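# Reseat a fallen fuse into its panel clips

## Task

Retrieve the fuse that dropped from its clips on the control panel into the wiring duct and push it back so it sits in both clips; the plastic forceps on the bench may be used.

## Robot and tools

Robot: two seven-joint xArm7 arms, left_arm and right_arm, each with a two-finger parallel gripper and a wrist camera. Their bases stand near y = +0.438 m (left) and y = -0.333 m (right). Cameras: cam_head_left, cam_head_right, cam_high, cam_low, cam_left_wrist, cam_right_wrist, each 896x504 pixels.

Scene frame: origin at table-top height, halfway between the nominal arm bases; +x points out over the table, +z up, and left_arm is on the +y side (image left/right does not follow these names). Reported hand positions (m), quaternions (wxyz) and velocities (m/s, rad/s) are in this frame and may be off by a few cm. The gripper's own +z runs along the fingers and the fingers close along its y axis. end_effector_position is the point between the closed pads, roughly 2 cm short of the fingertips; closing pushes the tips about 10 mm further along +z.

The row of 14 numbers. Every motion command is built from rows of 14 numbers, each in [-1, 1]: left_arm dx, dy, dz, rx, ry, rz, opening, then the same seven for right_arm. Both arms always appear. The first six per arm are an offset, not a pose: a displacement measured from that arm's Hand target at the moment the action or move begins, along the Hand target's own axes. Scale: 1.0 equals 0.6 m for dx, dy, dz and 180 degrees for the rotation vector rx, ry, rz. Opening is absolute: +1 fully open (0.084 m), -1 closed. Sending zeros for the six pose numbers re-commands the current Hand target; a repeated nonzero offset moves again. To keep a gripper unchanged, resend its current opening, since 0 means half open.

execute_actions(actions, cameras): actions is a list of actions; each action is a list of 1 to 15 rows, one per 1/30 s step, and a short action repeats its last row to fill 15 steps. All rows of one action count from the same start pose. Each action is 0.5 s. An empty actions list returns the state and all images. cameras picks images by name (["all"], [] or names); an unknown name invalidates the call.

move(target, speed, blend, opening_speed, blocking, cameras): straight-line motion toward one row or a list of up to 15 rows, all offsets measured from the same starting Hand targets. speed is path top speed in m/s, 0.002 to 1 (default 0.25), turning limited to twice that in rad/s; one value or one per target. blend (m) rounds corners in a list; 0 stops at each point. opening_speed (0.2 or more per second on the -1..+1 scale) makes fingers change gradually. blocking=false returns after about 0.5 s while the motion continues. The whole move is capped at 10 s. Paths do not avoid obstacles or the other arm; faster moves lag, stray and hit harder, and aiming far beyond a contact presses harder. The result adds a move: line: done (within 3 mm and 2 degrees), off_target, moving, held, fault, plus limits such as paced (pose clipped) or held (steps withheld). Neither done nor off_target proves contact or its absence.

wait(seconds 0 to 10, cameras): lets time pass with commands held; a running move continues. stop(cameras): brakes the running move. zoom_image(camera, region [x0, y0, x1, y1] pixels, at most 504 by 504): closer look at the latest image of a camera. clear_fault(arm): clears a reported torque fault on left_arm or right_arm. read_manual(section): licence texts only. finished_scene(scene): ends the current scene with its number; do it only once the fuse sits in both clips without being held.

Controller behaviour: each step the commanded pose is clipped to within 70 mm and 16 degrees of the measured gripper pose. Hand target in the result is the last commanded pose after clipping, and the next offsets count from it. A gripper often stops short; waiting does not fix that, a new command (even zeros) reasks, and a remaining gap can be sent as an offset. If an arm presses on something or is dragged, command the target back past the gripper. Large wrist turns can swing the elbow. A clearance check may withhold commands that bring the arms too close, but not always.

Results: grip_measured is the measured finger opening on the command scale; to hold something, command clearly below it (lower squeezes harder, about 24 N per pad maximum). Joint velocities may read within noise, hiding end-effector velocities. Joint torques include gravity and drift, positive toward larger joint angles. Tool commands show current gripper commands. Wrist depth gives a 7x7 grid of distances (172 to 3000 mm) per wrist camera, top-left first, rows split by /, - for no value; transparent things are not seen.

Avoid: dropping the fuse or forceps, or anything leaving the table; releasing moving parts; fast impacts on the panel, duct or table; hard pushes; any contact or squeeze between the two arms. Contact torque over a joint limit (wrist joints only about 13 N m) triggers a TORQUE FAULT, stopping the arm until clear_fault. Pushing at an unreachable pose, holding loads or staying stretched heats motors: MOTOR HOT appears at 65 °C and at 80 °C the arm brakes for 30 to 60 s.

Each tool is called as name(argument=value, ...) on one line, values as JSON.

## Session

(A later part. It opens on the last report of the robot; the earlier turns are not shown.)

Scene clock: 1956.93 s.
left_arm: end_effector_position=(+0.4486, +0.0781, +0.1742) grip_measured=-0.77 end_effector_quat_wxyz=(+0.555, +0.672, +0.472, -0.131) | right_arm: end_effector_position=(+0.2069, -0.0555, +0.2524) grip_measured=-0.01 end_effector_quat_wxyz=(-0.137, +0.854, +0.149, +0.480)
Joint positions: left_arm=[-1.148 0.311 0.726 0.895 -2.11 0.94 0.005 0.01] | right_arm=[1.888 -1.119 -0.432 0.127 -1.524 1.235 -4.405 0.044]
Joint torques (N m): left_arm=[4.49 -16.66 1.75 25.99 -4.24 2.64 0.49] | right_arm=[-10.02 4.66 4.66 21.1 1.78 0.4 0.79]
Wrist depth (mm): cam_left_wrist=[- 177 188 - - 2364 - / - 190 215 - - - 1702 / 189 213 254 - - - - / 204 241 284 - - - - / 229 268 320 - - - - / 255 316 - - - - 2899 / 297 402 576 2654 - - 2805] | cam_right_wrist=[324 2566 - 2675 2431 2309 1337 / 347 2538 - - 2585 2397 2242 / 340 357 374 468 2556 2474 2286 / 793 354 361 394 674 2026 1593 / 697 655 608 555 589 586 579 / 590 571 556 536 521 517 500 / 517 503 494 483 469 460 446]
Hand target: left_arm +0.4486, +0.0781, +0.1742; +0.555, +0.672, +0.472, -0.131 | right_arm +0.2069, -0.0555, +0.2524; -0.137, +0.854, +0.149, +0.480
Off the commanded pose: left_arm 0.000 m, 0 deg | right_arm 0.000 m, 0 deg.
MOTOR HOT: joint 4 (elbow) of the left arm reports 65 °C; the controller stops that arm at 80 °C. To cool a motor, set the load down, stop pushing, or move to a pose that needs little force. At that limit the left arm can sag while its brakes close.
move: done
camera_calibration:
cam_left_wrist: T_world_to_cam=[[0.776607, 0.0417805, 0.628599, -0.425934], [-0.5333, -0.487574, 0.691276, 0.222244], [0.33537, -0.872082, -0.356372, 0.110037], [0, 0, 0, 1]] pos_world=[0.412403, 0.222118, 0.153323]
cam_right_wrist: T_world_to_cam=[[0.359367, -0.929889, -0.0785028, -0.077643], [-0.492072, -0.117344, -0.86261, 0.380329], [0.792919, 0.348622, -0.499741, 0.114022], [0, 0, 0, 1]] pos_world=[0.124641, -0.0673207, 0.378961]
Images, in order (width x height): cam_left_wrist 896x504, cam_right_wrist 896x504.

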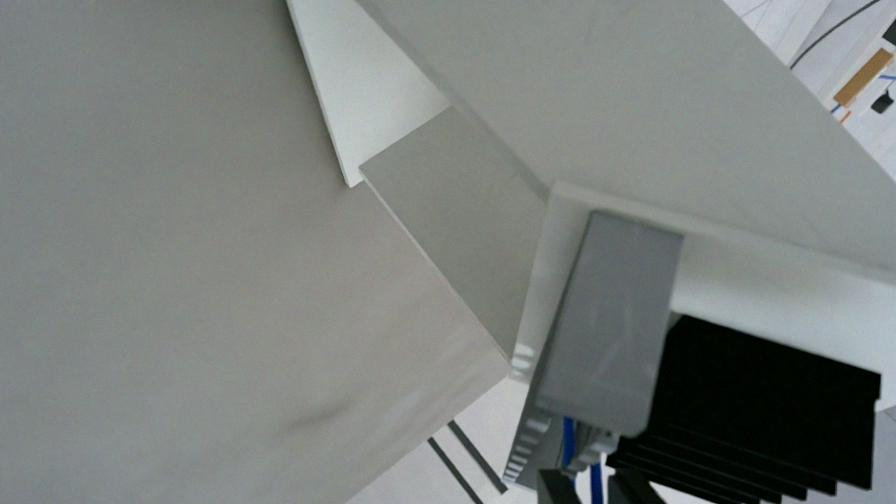

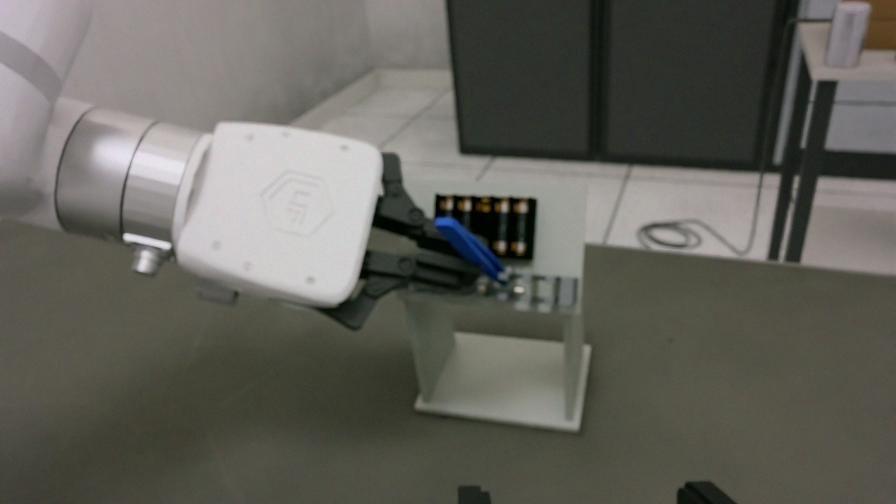

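move(target=[0.00505,-0.00862,-0.00308,0,0,0,-0.75,0,0,0,0,0,0,0], speed=0.03, cameras=["cam_right_wrist","cam_left_wrist"])

zoom_image(camera="cam_right_wrist", region=[460, 260, 560, 324])

zoom_image(camera="cam_right_wrist", region=[420, 160, 580, 320])

Scene clock: 2010.30 s.
left_arm: end_effector_position=(+0.4455, +0.0808, +0.1695) grip_measured=-0.77 end_effector_quat_wxyz=(+0.555, +0.672, +0.472, -0.131) | right_arm: end_effector_position=(+0.2069, -0.0555, +0.2524) grip_measured=-0.01 end_effector_quat_wxyz=(-0.137, +0.854, +0.149, +0.480)
Joint positions: left_arm=[-1.146 0.311 0.726 0.88 -2.118 0.949 0.02 0.01] | right_arm=[1.888 -1.119 -0.432 0.127 -1.524 1.235 -4.405 0.044]
Joint torques (N m): left_arm=[4.8 -15.75 4.61 17.19 -4.32 2.65 0.79] | right_arm=[-9.79 4.51 4.65 21.08 1.84 0.38 0.83]
Wrist depth (mm): cam_left_wrist=[- - 187 - - 1847 - / - 185 210 - - - 1719 / 184 207 252 - - - - / 199 234 288 - - - - / 223 262 326 - - - - / 249 306 378 - - - - / 299 393 524 2675 - - 2828] | cam_right_wrist=[327 2595 - 2696 2474 2286 1348 / 355 2624 - - 2566 2439 2242 / 341 360 379 2717 2510 2448 2264 / 775 354 365 395 671 2074 1582 / 700 650 597 551 587 586 577 / 587 567 554 537 523 517 499 / 516 501 493 483 468 460 447]
Hand target: left_arm +0.4455, +0.0809, +0.1695; +0.555, +0.672, +0.472, -0.131 | right_arm +0.2069, -0.0555, +0.2524; -0.137, +0.854, +0.149, +0.480
Off the commanded pose: left_arm 0.000 m, 0 deg | right_arm 0.000 m, 0 deg.
MOTOR HOT: still on. Joint 4 (elbow) of the left arm reports 66 °C.
move: done
camera_calibration:
cam_left_wrist: T_world_to_cam=[[0.776607, 0.0417805, 0.628599, -0.420766], [-0.5333, -0.487574, 0.691276, 0.225259], [0.33537, -0.872082, -0.356372, 0.11181], [0, 0, 0, 1]] pos_world=[0.409403, 0.224918, 0.148623]
cam_right_wrist: T_world_to_cam=[[0.359367, -0.929889, -0.0785028, -0.077643], [-0.492072, -0.117344, -0.86261, 0.380329], [0.792919, 0.348622, -0.499741, 0.114022], [0, 0, 0, 1]] pos_world=[0.124641, -0.0673207, 0.378961]
Images, in order (width x height): cam_left_wrist 896x504, cam_right_wrist 896x504.

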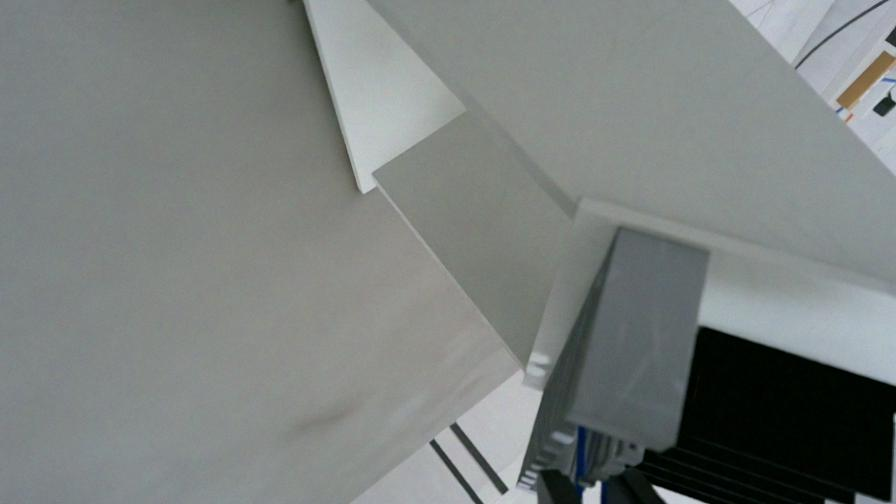

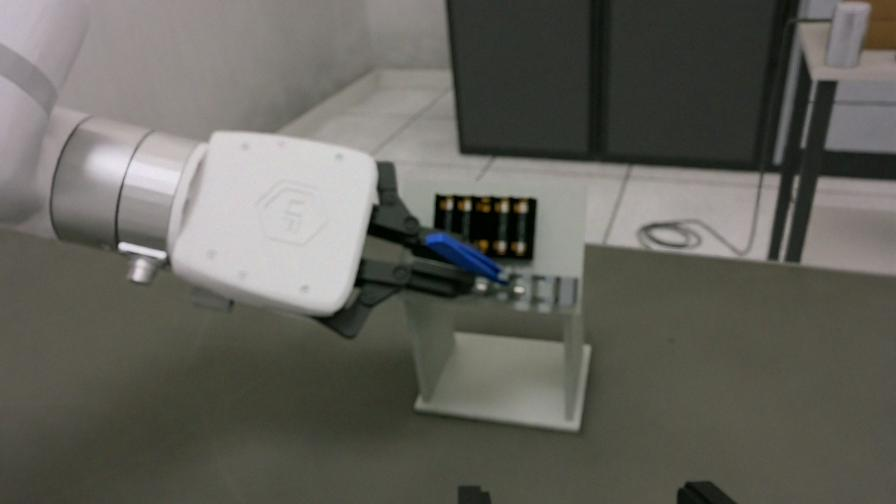

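Scaled by 5.040 from the camera's 896x504 image, which has a finer 1280x720 frame.

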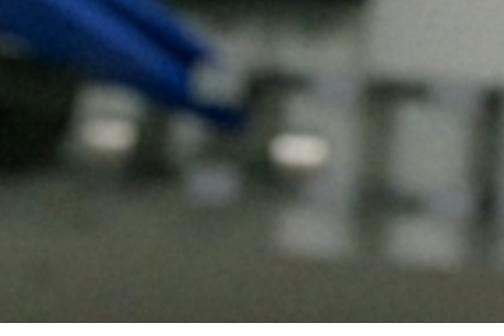

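Scaled by 3.150 from the camera's 896x504 image, which has a finer 1280x720 frame.

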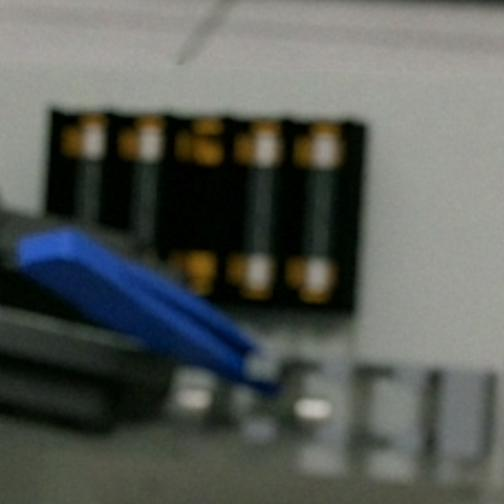

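move(target=[[-0.02,-0.0082,-0.0101,0,0,0,-0.75,0,0,0,0,0,0,0],[-0.126,-0.0513,-0.0632,0,0,0,-0.75,0,0,0,0,0,0,0]], speed=[0.04,0.15], blend=0.003, cameras=["cam_right_wrist","cam_left_wrist"])

zoom_image(camera="cam_right_wrist", region=[360, 120, 620, 380])

Scene clock: 2064.50 s.
left_arm: end_effector_position=(+0.3690, +0.0751, +0.2165) grip_measured=-0.77 end_effector_quat_wxyz=(+0.555, +0.672, +0.472, -0.131) | right_arm: end_effector_position=(+0.2069, -0.0555, +0.2524) grip_measured=-0.01 end_effector_quat_wxyz=(-0.137, +0.854, +0.149, +0.480)
Joint positions: left_arm=[-1.272 -0.058 0.681 0.696 -2.131 0.653 0.096 0.01] | right_arm=[1.888 -1.119 -0.432 0.127 -1.524 1.235 -4.405 0.044]
Joint torques (N m): left_arm=[-4.67 -17.76 -2.1 18.83 -3.72 -0.64 0.9] | right_arm=[-10.04 4.71 4.65 21.34 1.62 0.53 0.97]
Wrist depth (mm): cam_left_wrist=[198 219 259 296 - - - / 216 242 294 343 - - - / 234 271 336 423 - 198 - / 259 306 392 512 739 - - / 291 353 452 669 - - - / 323 419 566 2771 2911 2960 - / 375 515 741 2696 2706 2771 2816] | cam_right_wrist=[2087 2624 - 2675 2439 2309 1350 / 287 300 - - 2614 2431 2213 / 273 285 324 2771 2519 2457 2271 / 269 277 303 431 670 2093 1585 / 663 276 606 552 587 588 576 / 588 573 556 537 521 519 500 / 515 503 492 482 471 461 448]
Hand target: left_arm +0.3690, +0.0750, +0.2165; +0.555, +0.672, +0.472, -0.131 | right_arm +0.2069, -0.0555, +0.2524; -0.137, +0.854, +0.149, +0.480
Off the commanded pose: left_arm 0.000 m, 0 deg | right_arm 0.000 m, 0 deg.
MOTOR HOT: cleared for the motors of the left arm.
move: done
camera_calibration:
cam_left_wrist: T_world_to_cam=[[0.776602, 0.0417823, 0.628604, -0.39058], [-0.533287, -0.487617, 0.691256, 0.149099], [0.3354, -0.872057, -0.356403, 0.149182], [0, 0, 0, 1]] pos_world=[0.332803, 0.219118, 0.195623]
cam_right_wrist: T_world_to_cam=[[0.359367, -0.929889, -0.0785028, -0.077643], [-0.492072, -0.117344, -0.86261, 0.380329], [0.792919, 0.348622, -0.499741, 0.114022], [0, 0, 0, 1]] pos_world=[0.124641, -0.0673207, 0.378961]
Images, in order (width x height): cam_left_wrist 896x504, cam_right_wrist 896x504.

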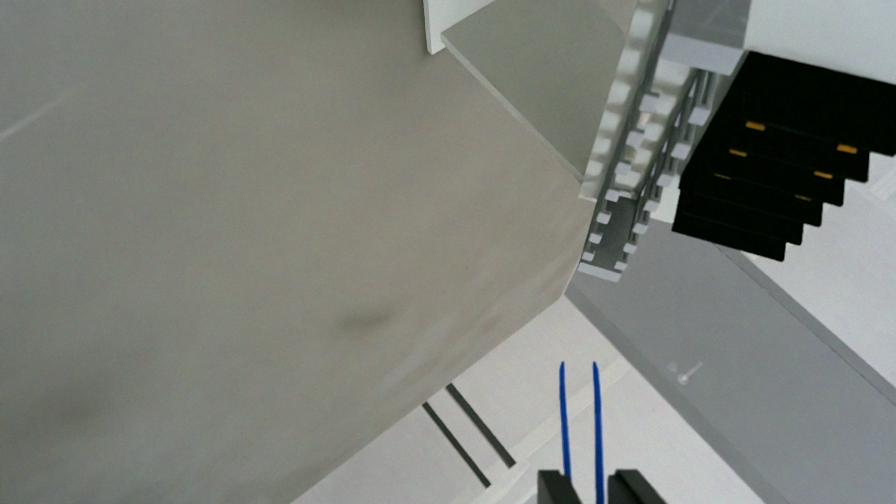

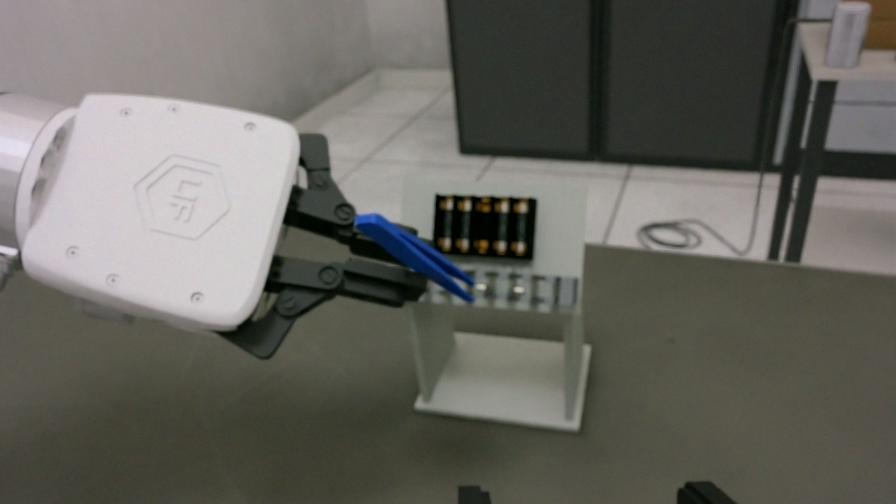

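Scaled by 1.938 from the camera's 896x504 image, which has a finer 1280x720 frame.

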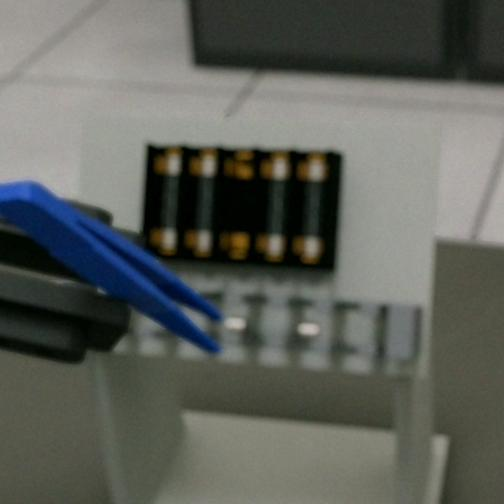

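move(target=[0.1573,-0.1171,-0.1595,0.398,0.094,0.338,-0.75,0,0,0,0,0,0,0], speed=0.3, cameras=["cam_head_left","cam_low","cam_left_wrist"])

Scene clock: 2083.00 s.
left_arm: end_effector_position=(+0.3300, +0.2001, +0.1400) grip_measured=-0.77 end_effector_quat_wxyz=(+0.000, +1.000, +0.000, +0.000) | right_arm: end_effector_position=(+0.2069, -0.0555, +0.2524) grip_measured=-0.01 end_effector_quat_wxyz=(-0.137, +0.854, +0.149, +0.480)
Joint positions: left_arm=[-1.18 -0.033 0.59 0.816 0.023 0.844 -0.606 0.01] | right_arm=[1.888 -1.119 -0.432 0.127 -1.524 1.235 -4.405 0.044]
Joint torques (N m): left_arm=[-4.42 -12.09 -2.05 20.3 4.1 -0.72 -0.96] | right_arm=[-9.77 4.66 4.59 21.35 1.74 0.52 0.8]
Wrist depth (mm): cam_left_wrist=[270 270 269 269 268 264 263 / 271 270 269 269 268 268 267 / 270 270 269 269 268 268 267 / 270 270 270 269 269 268 267 / 270 270 269 269 268 268 267 / 270 270 270 269 268 268 267 / 270 270 269 269 269 267 268] | cam_right_wrist=[250 2604 - 2706 2483 2333 1356 / 257 2528 - - 2644 2414 2286 / 274 307 2874 2816 2483 2501 2294 / 303 305 781 456 668 2093 1589 / 324 322 653 553 590 586 580 / 587 369 556 534 520 517 500 / 489 494 492 482 468 462 448]
Hand target: left_arm +0.3300, +0.2001, +0.1400; +0.000, +1.000, +0.000, +0.000 | right_arm +0.2069, -0.0555, +0.2524; -0.137, +0.854, +0.149, +0.480
Off the commanded pose: left_arm 0.000 m, 0 deg | right_arm 0.000 m, 0 deg.
move: done
camera_calibration:
cam_left_wrist: T_world_to_cam=[[-0.0156679, -0.999785, -0.0135788, 0.242316], [-0.999875, 0.0156383, 0.00227981, 0.392014], [-0.00206697, 0.0136129, -0.999905, 0.268249], [0, 0, 0, 1]] pos_world=[0.396316, 0.232482, 0.27062]
Images, in order (width x height): cam_head_left 896x504, cam_low 896x504, cam_left_wrist 896x504.

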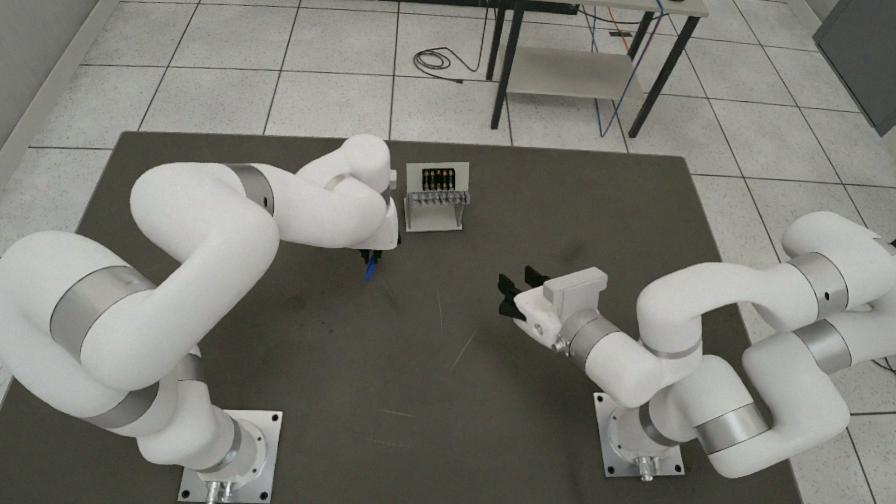

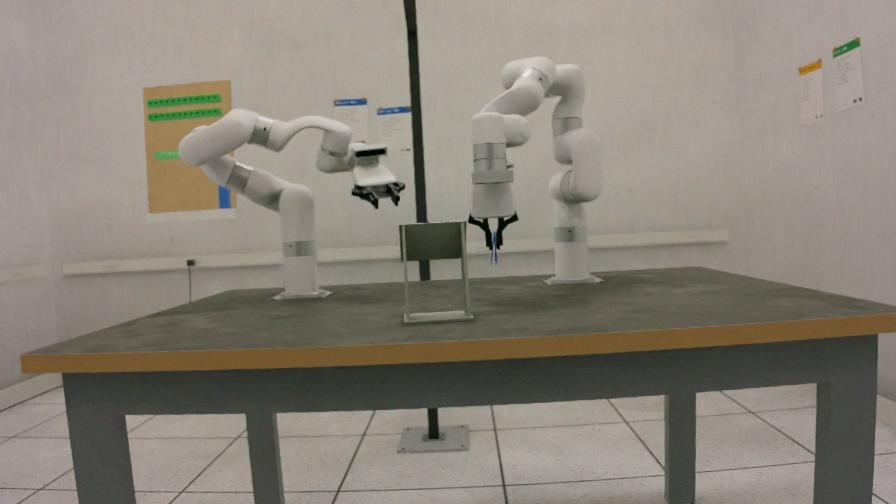

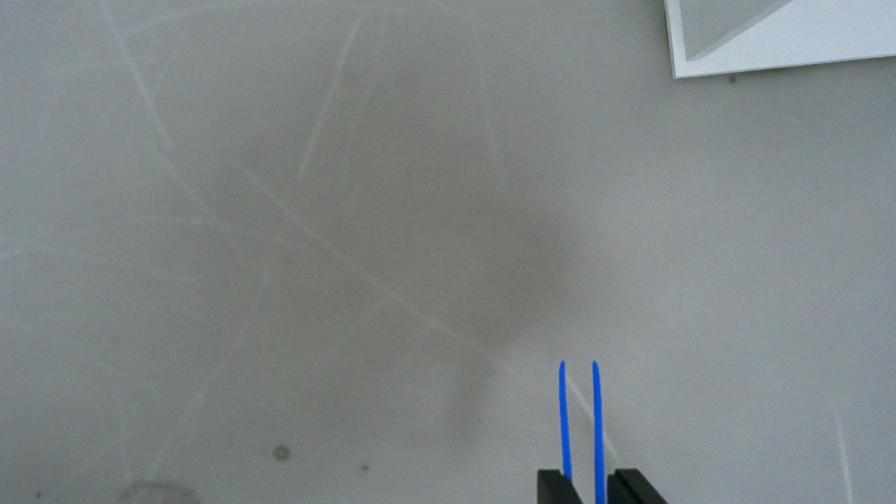

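move(target=[[0,0,0.1167,0,0,0,-0.75,0,0,0,0,0,0,0],[0,0,0.195,0,0,0,-0.75,0,0,0,0,0,0,0]], speed=[0.15,0.04], blend=0.005, cameras=["cam_head_left","cam_right_wrist","cam_left_wrist"])

zoom_image(camera="cam_head_left", region=[320, 200, 440, 300])

zoom_image(camera="cam_right_wrist", region=[0, 180, 320, 420])

Scene clock: 2093.60 s.
left_arm: end_effector_position=(+0.3300, +0.2000, +0.0230) grip_measured=-0.77 end_effector_quat_wxyz=(+0.000, +1.000, +0.000, +0.000) | right_arm: end_effector_position=(+0.2069, -0.0555, +0.2524) grip_measured=-0.01 end_effector_quat_wxyz=(-0.137, +0.854, +0.149, +0.480)
Joint positions: left_arm=[-1.128 0.28 0.515 0.744 -0.282 0.515 -0.383 0.01] | right_arm=[1.888 -1.119 -0.432 0.127 -1.524 1.235 -4.405 0.044]
Joint torques (N m): left_arm=[4.36 -15.81 0.73 23.37 -3.54 -4.71 0.79] | right_arm=[-10.08 5.18 4.8 21.37 1.68 0.49 0.74]
Wrist depth (mm): cam_left_wrist=[- - - - - - - / - - - - - - - / - - - - - - - / - - - - - - - / - - - - - - - / - - - - - - - / - - - - - - -] | cam_right_wrist=[2106 2664 - 2706 2492 2294 1345 / 272 2547 - - 2624 2431 2228 / 270 901 2935 2771 2501 2474 2264 / 282 324 775 455 669 2038 1596 / 301 326 654 551 589 587 577 / 569 336 552 535 522 516 500 / 503 360 479 482 469 460 446]
Hand target: left_arm +0.3300, +0.2000, +0.0230; +0.000, +1.000, +0.000, +0.000 | right_arm +0.2069, -0.0555, +0.2524; -0.137, +0.854, +0.149, +0.480
Off the commanded pose: left_arm 0.000 m, 0 deg | right_arm 0.000 m, 0 deg.
move: done
camera_calibration:
cam_left_wrist: T_world_to_cam=[[-0.0156674, -0.999784, -0.0136788, 0.240641], [-0.999875, 0.0156376, 0.00228137, 0.392182], [-0.00206698, 0.0137128, -0.999904, 0.151237], [0, 0, 0, 1]] pos_world=[0.396216, 0.232382, 0.15362]
cam_right_wrist: T_world_to_cam=[[0.359367, -0.929889, -0.0785028, -0.077643], [-0.492072, -0.117344, -0.86261, 0.380329], [0.792919, 0.348622, -0.499741, 0.114022], [0, 0, 0, 1]] pos_world=[0.124641, -0.0673207, 0.378961]
Images, in order (width x height): cam_head_left 896x504, cam_left_wrist 896x504, cam_right_wrist 896x504.

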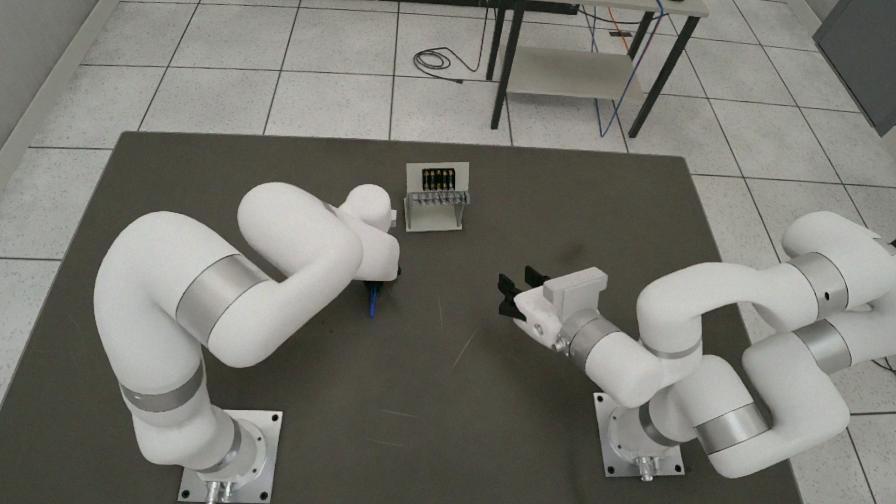

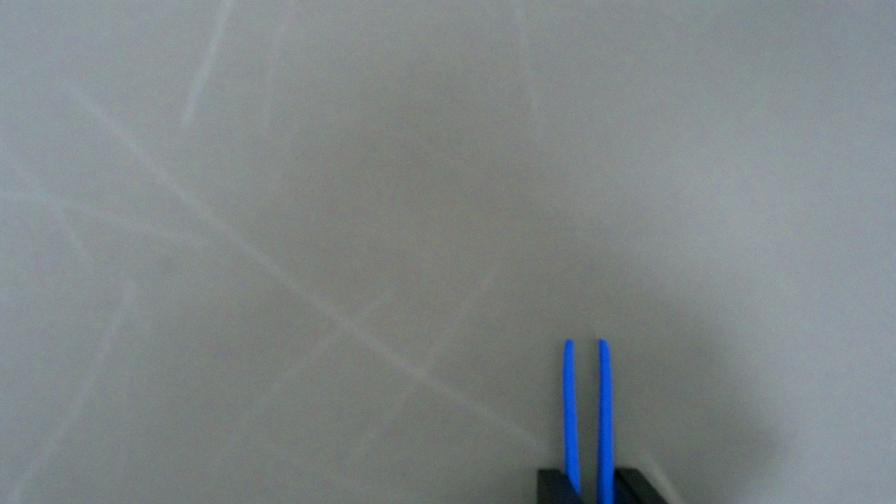

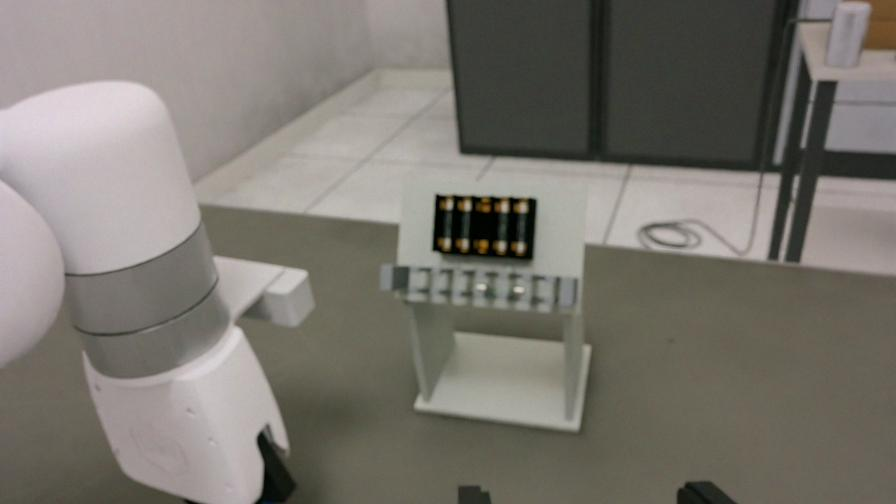

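Scaled by 4.200 from the camera's 896x504 image, which has a finer 1280x720 frame.

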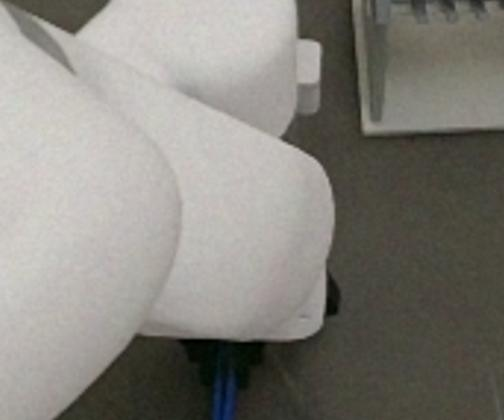

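Scaled by 1.575 from the camera's 896x504 image, which has a finer 1280x720 frame.

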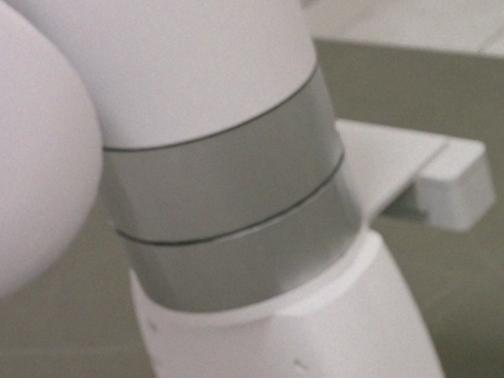

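move(target=[[0,0,0,0,0,0,-0.4,0,0,0,0,0,0,0],[-0.0217,0,0.001,0,0,0,-0.4,0,0,0,0,0,0,0],[-0.0217,0,0.001,0,0,0,-0.8,0,0,0,0,0,0,0]], speed=0.05, opening_speed=0.5, cameras=["cam_left_wrist","cam_low"])

zoom_image(camera="cam_low", region=[440, 220, 560, 320])

Scene clock: 2104.40 s.
left_arm: end_effector_position=(+0.3169, +0.2000, +0.0224) grip_measured=-0.82 end_effector_quat_wxyz=(+0.000, +1.000, +0.000, +0.000) | right_arm: end_effector_position=(+0.2069, -0.0555, +0.2524) grip_measured=-0.01 end_effector_quat_wxyz=(-0.137, +0.854, +0.149, +0.480)
Joint positions: left_arm=[-1.152 0.253 0.52 0.703 -0.265 0.497 -0.412 0.008] | right_arm=[1.888 -1.119 -0.432 0.127 -1.524 1.235 -4.405 0.044]
Joint torques (N m): left_arm=[-1.34 -15.36 3.72 17.76 3.63 -1.26 -0.96] | right_arm=[-9.71 4.77 4.85 21.45 1.75 0.46 0.93]
Wrist depth (mm): cam_left_wrist=[- - - - - - - / - - - - - - - / - - - - - - - / - - - - - - - / - - - - - - - / - - - - - - - / - - - - - - -] | cam_right_wrist=[2093 2595 - 2624 2492 2309 1335 / 284 2624 - - 2614 2414 2242 / 261 2448 2886 2771 2510 2448 2325 / 273 751 777 457 671 2062 1596 / 289 329 655 550 590 585 578 / 331 324 558 536 521 517 500 / 488 343 493 481 468 460 448]
Hand target: left_arm +0.3170, +0.2000, +0.0224; +0.000, +1.000, +0.000, +0.000 | right_arm +0.2069, -0.0555, +0.2524; -0.137, +0.854, +0.149, +0.480
Off the commanded pose: left_arm 0.000 m, 0 deg | right_arm 0.000 m, 0 deg.
move: done
camera_calibration:
cam_left_wrist: T_world_to_cam=[[-0.0156664, -0.999784, -0.0136804, 0.240429], [-0.999875, 0.0156379, 0.00218139, 0.379201], [-0.00196699, 0.0137128, -0.999904, 0.150572], [0, 0, 0, 1]] pos_world=[0.383216, 0.232382, 0.153019]
Images, in order (width x height): cam_low 896x504, cam_left_wrist 896x504.

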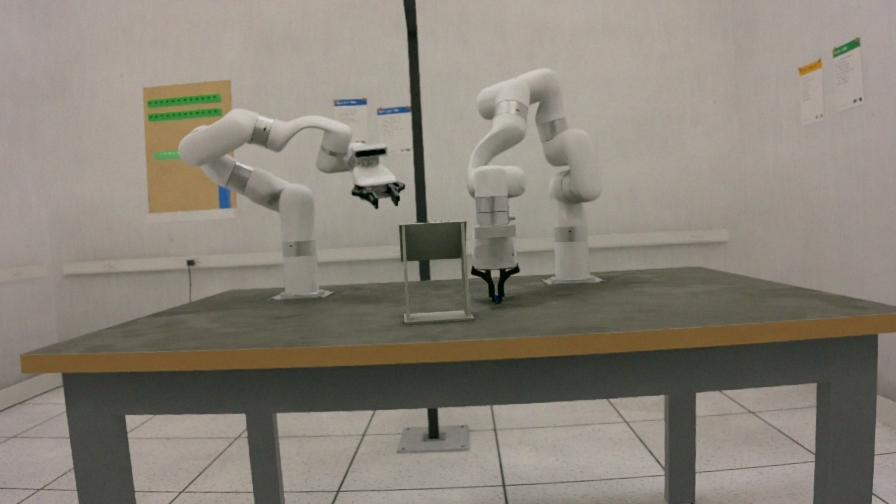

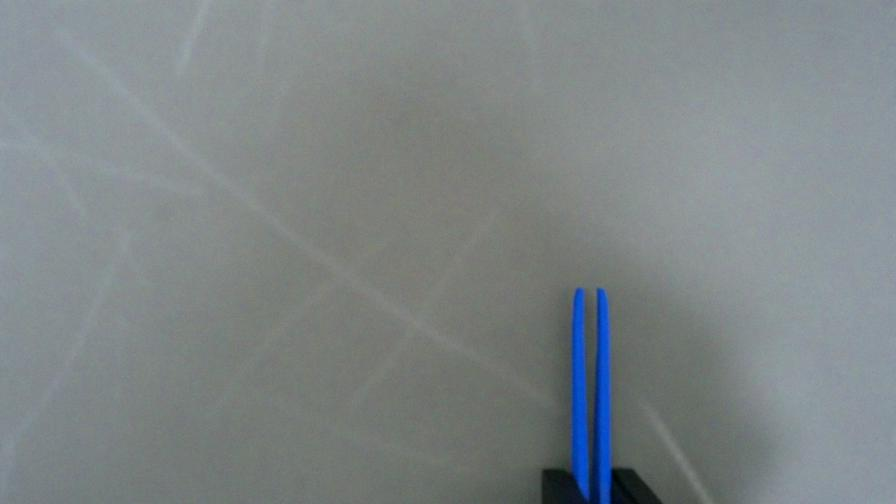

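Scaled by 4.200 from the camera's 896x504 image, which has a finer 1280x720 frame.

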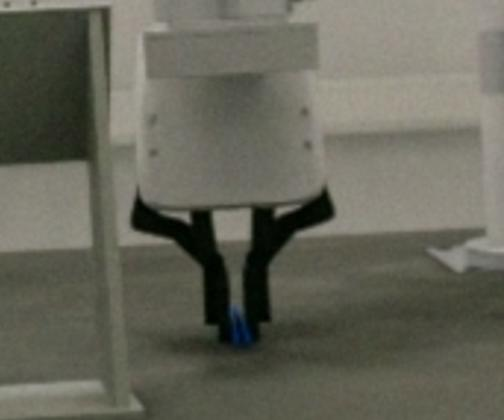

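move(target=[[0,0,0,0,0,0,-0.5,0,0,0,0,0,0,0],[-0.0267,0,0,0,0,0,-0.5,0,0,0,0,0,0,0],[-0.0267,0,0,0,0,0,-0.8,0,0,0,0,0,0,0]], speed=0.05, opening_speed=0.5, cameras=["cam_left_wrist","cam_high"])

zoom_image(camera="cam_left_wrist", region=[500, 200, 660, 504])

Scene clock: 2119.07 s.
left_arm: end_effector_position=(+0.3009, +0.2000, +0.0224) grip_measured=-0.82 end_effector_quat_wxyz=(+0.000, +1.000, +0.000, +0.000) | right_arm: end_effector_position=(+0.2069, -0.0555, +0.2524) grip_measured=-0.01 end_effector_quat_wxyz=(-0.137, +0.854, +0.149, +0.480)
Joint positions: left_arm=[-1.182 0.216 0.527 0.654 -0.239 0.478 -0.454 0.008] | right_arm=[1.888 -1.119 -0.432 0.127 -1.524 1.235 -4.405 0.044]
Joint torques (N m): left_arm=[-2.97 -19.74 3.42 18.32 3.92 -3.65 -0.92] | right_arm=[-9.73 5.07 4.94 21.49 1.54 0.59 0.87]
Wrist depth (mm): cam_left_wrist=[- - - - - - - / - - - - - - - / - - - - - - - / - - - - - - - / - - - - - - - / - - - - - - - / - - - - - - -] | cam_right_wrist=[2119 2604 - 2664 2483 2302 1345 / 1968 2644 - - 2604 2422 2242 / 257 2547 2863 2782 2501 2483 2309 / 259 772 778 455 673 2068 1607 / 275 341 654 552 590 586 578 / 294 322 556 534 522 516 499 / 344 324 494 482 469 461 447]
Hand target: left_arm +0.3009, +0.2000, +0.0224; +0.000, +1.000, +0.000, +0.000 | right_arm +0.2069, -0.0555, +0.2524; -0.137, +0.854, +0.149, +0.480
Off the commanded pose: left_arm 0.000 m, 0 deg | right_arm 0.000 m, 0 deg.
move: done
camera_calibration:
cam_left_wrist: T_world_to_cam=[[-0.0156677, -0.999784, -0.0136788, 0.240177], [-0.999875, 0.015638, 0.00228138, 0.363087], [-0.00206697, 0.0137128, -0.999904, 0.150577], [0, 0, 0, 1]] pos_world=[0.367116, 0.232382, 0.15302]
Images, in order (width x height): cam_high 896x504, cam_left_wrist 896x504.

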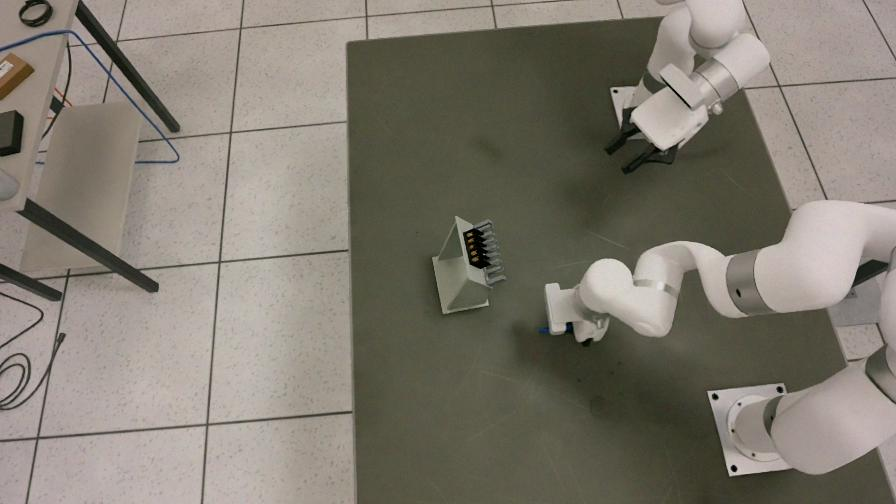

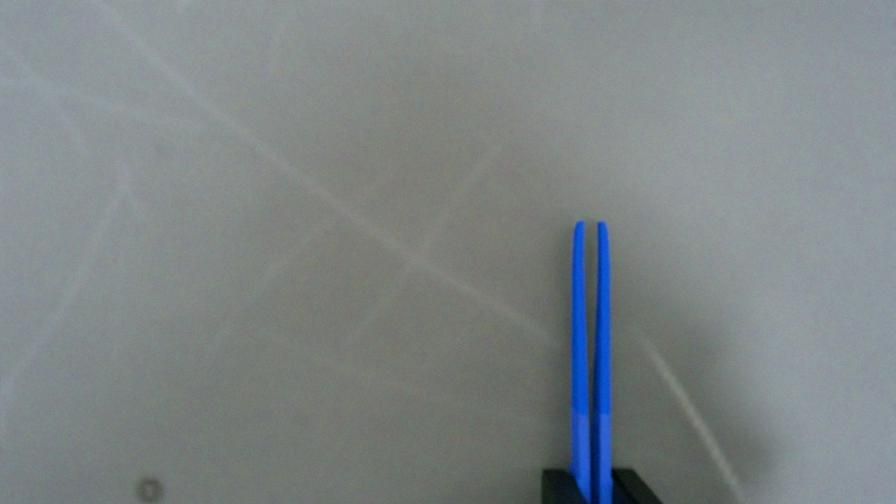

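Scaled by 1.658 from the camera's 896x504 image, which has a finer 1280x720 frame.

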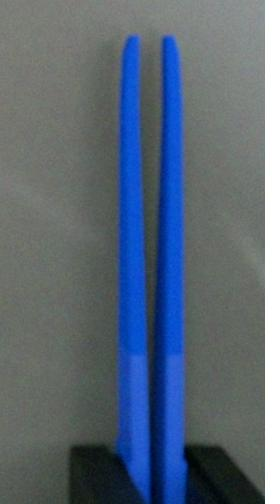

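move(target=[[0,0,-0.10,0,0,0,-0.84,0,0,0,0,0,0,0],[0.0,0.0,-0.23,-0.2,-0.09,-0.1,-0.84,0,0,0,0,0,0,0],[0.1,0.2233,-0.346,-0.4731,-0.2066,-0.2424,-0.84,0,0,0,0,0,0,0]], speed=0.25, blend=0.03, cameras=["cam_right_wrist","cam_left_wrist"])

zoom_image(camera="cam_right_wrist", region=[340, 120, 600, 380])

Scene clock: 2144.17 s.
left_arm: end_effector_position=(+0.3611, +0.0662, +0.2301) grip_measured=-0.86 end_effector_quat_wxyz=(+0.648, +0.625, +0.332, -0.283) | right_arm: end_effector_position=(+0.2069, -0.0555, +0.2524) grip_measured=-0.01 end_effector_quat_wxyz=(-0.137, +0.854, +0.149, +0.480)
Joint positions: left_arm=[-1.146 0.259 0.815 0.73 -2.027 1.499 0.096 0.006] | right_arm=[1.888 -1.119 -0.432 0.127 -1.524 1.235 -4.405 0.044]
Joint torques (N m): left_arm=[4.78 -14.78 0.97 24.27 -4.96 4.07 -0.94] | right_arm=[-9.42 5.21 5.02 21.34 1.79 0.57 0.9]
Wrist depth (mm): cam_left_wrist=[231 268 353 480 745 - - / 258 320 448 751 2948 2923 2960 / 306 422 676 2839 2874 2911 2923 / 374 565 2782 2805 2886 2899 2874 / 452 762 2760 2414 2863 2899 2851 / 566 2717 2760 2760 2839 2851 2863 / 483 2727 2749 2782 2793 2839 2851] | cam_right_wrist=[2050 2654 - 2675 2483 2286 1337 / 2062 2634 - - 2614 2431 2271 / 327 313 328 2685 2556 2457 2286 / 320 297 297 431 671 2044 1596 / 648 297 600 553 587 585 577 / 587 570 556 536 522 518 499 / 515 504 492 482 468 460 448]
Hand target: left_arm +0.3611, +0.0662, +0.2301; +0.648, +0.625, +0.332, -0.283 | right_arm +0.2069, -0.0555, +0.2524; -0.137, +0.854, +0.149, +0.480
Off the commanded pose: left_arm 0.000 m, 0 deg | right_arm 0.000 m, 0 deg.
move: done
camera_calibration:
cam_left_wrist: T_world_to_cam=[[0.772398, 0.0447089, 0.633563, -0.392403], [-0.63185, -0.0472834, 0.773647, 0.118675], [0.0645459, -0.99788, -0.00827235, 0.174899], [0, 0, 0, 1]] pos_world=[0.366787, 0.197684, 0.158246]
cam_right_wrist: T_world_to_cam=[[0.359367, -0.929889, -0.0785028, -0.077643], [-0.492072, -0.117344, -0.86261, 0.380329], [0.792919, 0.348622, -0.499741, 0.114022], [0, 0, 0, 1]] pos_world=[0.124641, -0.0673207, 0.378961]
Images, in order (width x height): cam_left_wrist 896x504, cam_right_wrist 896x504.

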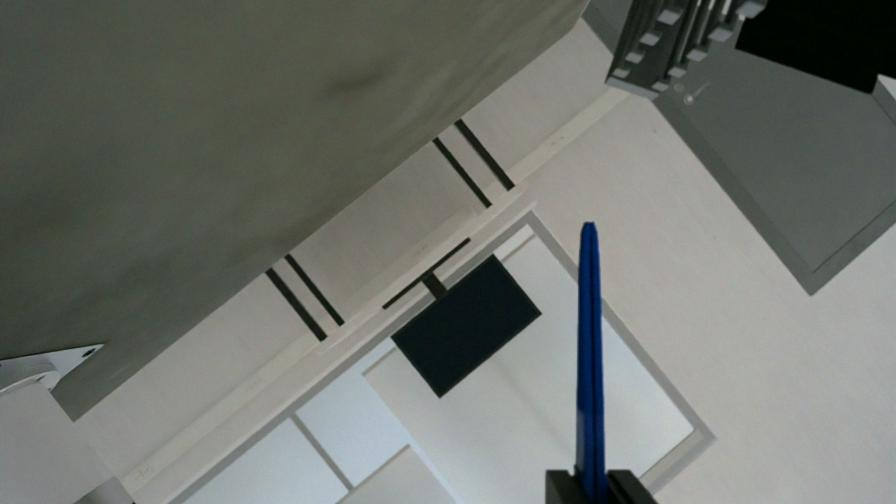

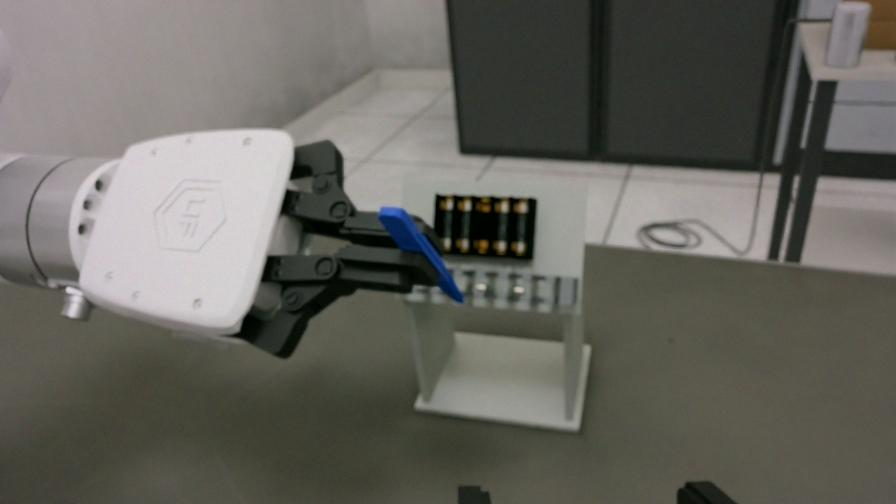

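Scaled by 1.938 from the camera's 896x504 image, which has a finer 1280x720 frame.

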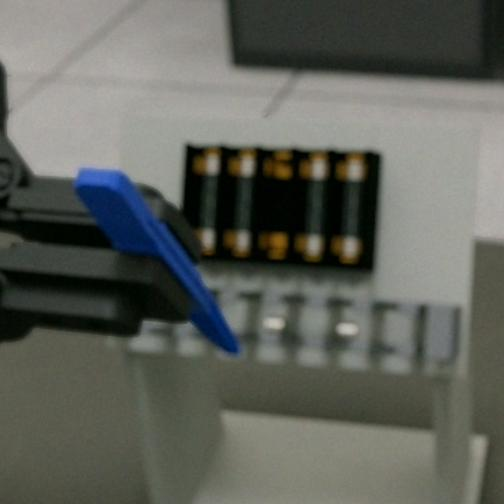

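move(target=[[0.10,0.038,0.0115,0,0.0194,0,-0.76,0,0,0,0,0,0,0]], speed=0.12, opening_speed=0.3, cameras=["cam_right_wrist","cam_left_wrist"])

zoom_image(camera="cam_right_wrist", region=[420, 160, 580, 320])

zoom_image(camera="cam_left_wrist", region=[500, 80, 740, 320])

Scene clock: 2165.90 s.
left_arm: end_effector_position=(+0.4166, +0.0635, +0.1973) grip_measured=-0.78 end_effector_quat_wxyz=(+0.637, +0.633, +0.352, -0.264) | right_arm: end_effector_position=(+0.2069, -0.0555, +0.2524) grip_measured=-0.01 end_effector_quat_wxyz=(-0.137, +0.854, +0.149, +0.480)
Joint positions: left_arm=[-1.069 0.476 0.787 0.892 -2.098 1.554 0.045 0.01] | right_arm=[1.888 -1.119 -0.432 0.127 -1.524 1.235 -4.405 0.044]
Joint torques (N m): left_arm=[4.62 -18.24 3.2 23.17 -5.44 3.69 -1.03] | right_arm=[-9.37 5.2 5.19 21.59 1.79 0.69 0.85]
Wrist depth (mm): cam_left_wrist=[181 208 255 - - - - / 208 245 297 - - - - / 245 298 - - - - - / 283 379 - - - - - / 335 523 2706 2457 2839 2851 2851 / 441 2696 2706 2414 2805 2828 2863 / 728 2675 2696 2727 2749 2771 2782] | cam_right_wrist=[2014 2604 - 2706 2474 2317 1348 / 367 2624 - - 2556 2431 2242 / 371 374 368 469 2528 2474 2302 / 376 364 353 350 671 2032 1585 / 683 631 359 553 590 587 575 / 586 571 556 535 521 518 499 / 514 503 493 483 470 462 447]
Hand target: left_arm +0.4166, +0.0635, +0.1972; +0.637, +0.633, +0.352, -0.264 | right_arm +0.2069, -0.0555, +0.2524; -0.137, +0.854, +0.149, +0.480
Off the commanded pose: left_arm 0.000 m, 0 deg | right_arm 0.000 m, 0 deg.
MOTOR HOT: joint 4 (elbow) of the left arm reports 65 °C; the controller stops that arm at 80 °C. To cool a motor, set the load down, stop pushing, or move to a pose that needs little force. At that limit the left arm can sag while its brakes close.
move: done
camera_calibration:
cam_left_wrist: T_world_to_cam=[[0.772992, 0.0438418, 0.632899, -0.414412], [-0.626149, -0.107802, 0.772215, 0.180783], [0.102083, -0.993205, -0.0558789, 0.161814], [0, 0, 0, 1]] pos_world=[0.417016, 0.198372, 0.13172]
cam_right_wrist: T_world_to_cam=[[0.359367, -0.929889, -0.0785028, -0.077643], [-0.492072, -0.117344, -0.86261, 0.380329], [0.792919, 0.348622, -0.499741, 0.114022], [0, 0, 0, 1]] pos_world=[0.124641, -0.0673207, 0.378961]
Images, in order (width x height): cam_left_wrist 896x504, cam_right_wrist 896x504.

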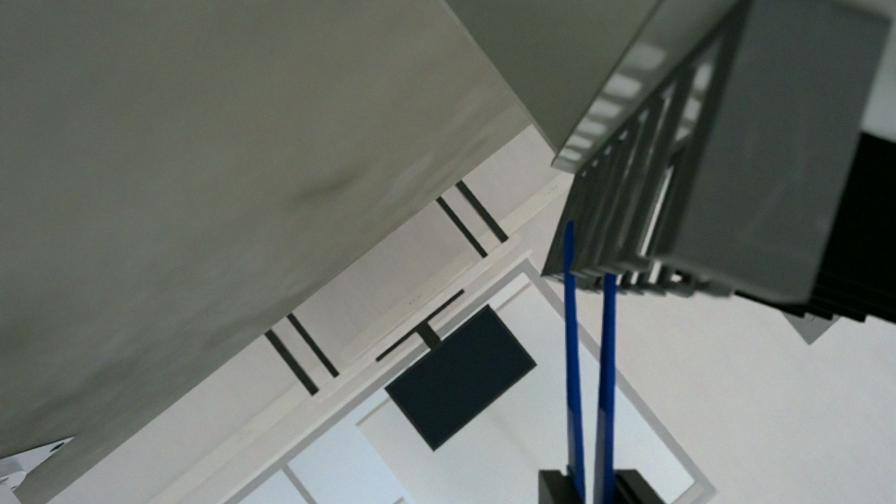

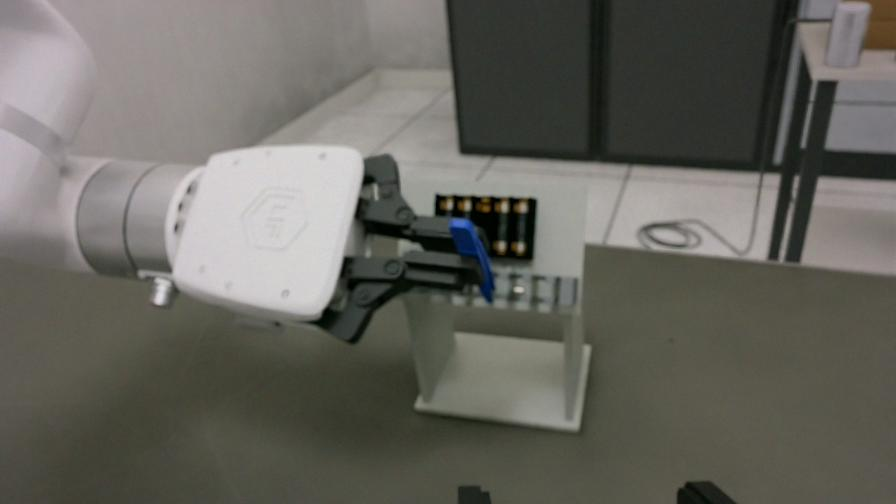

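Scaled by 3.150 from the camera's 896x504 image, which has a finer 1280x720 frame.

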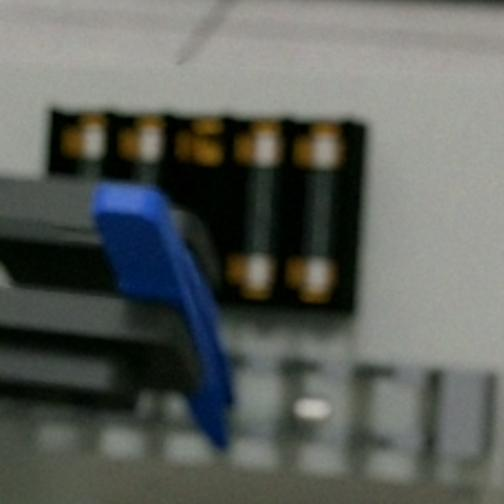

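Scaled by 2.100 from the camera's 896x504 image, which has a finer 1280x720 frame.

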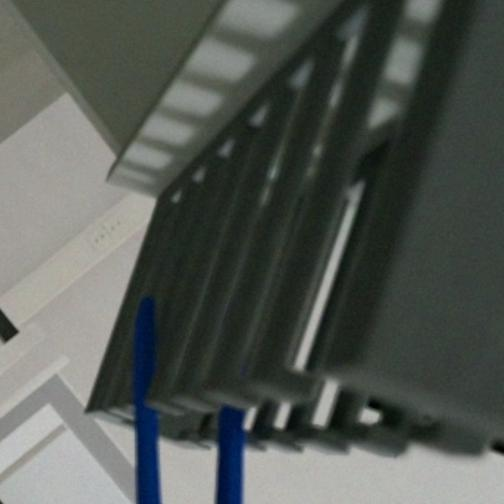

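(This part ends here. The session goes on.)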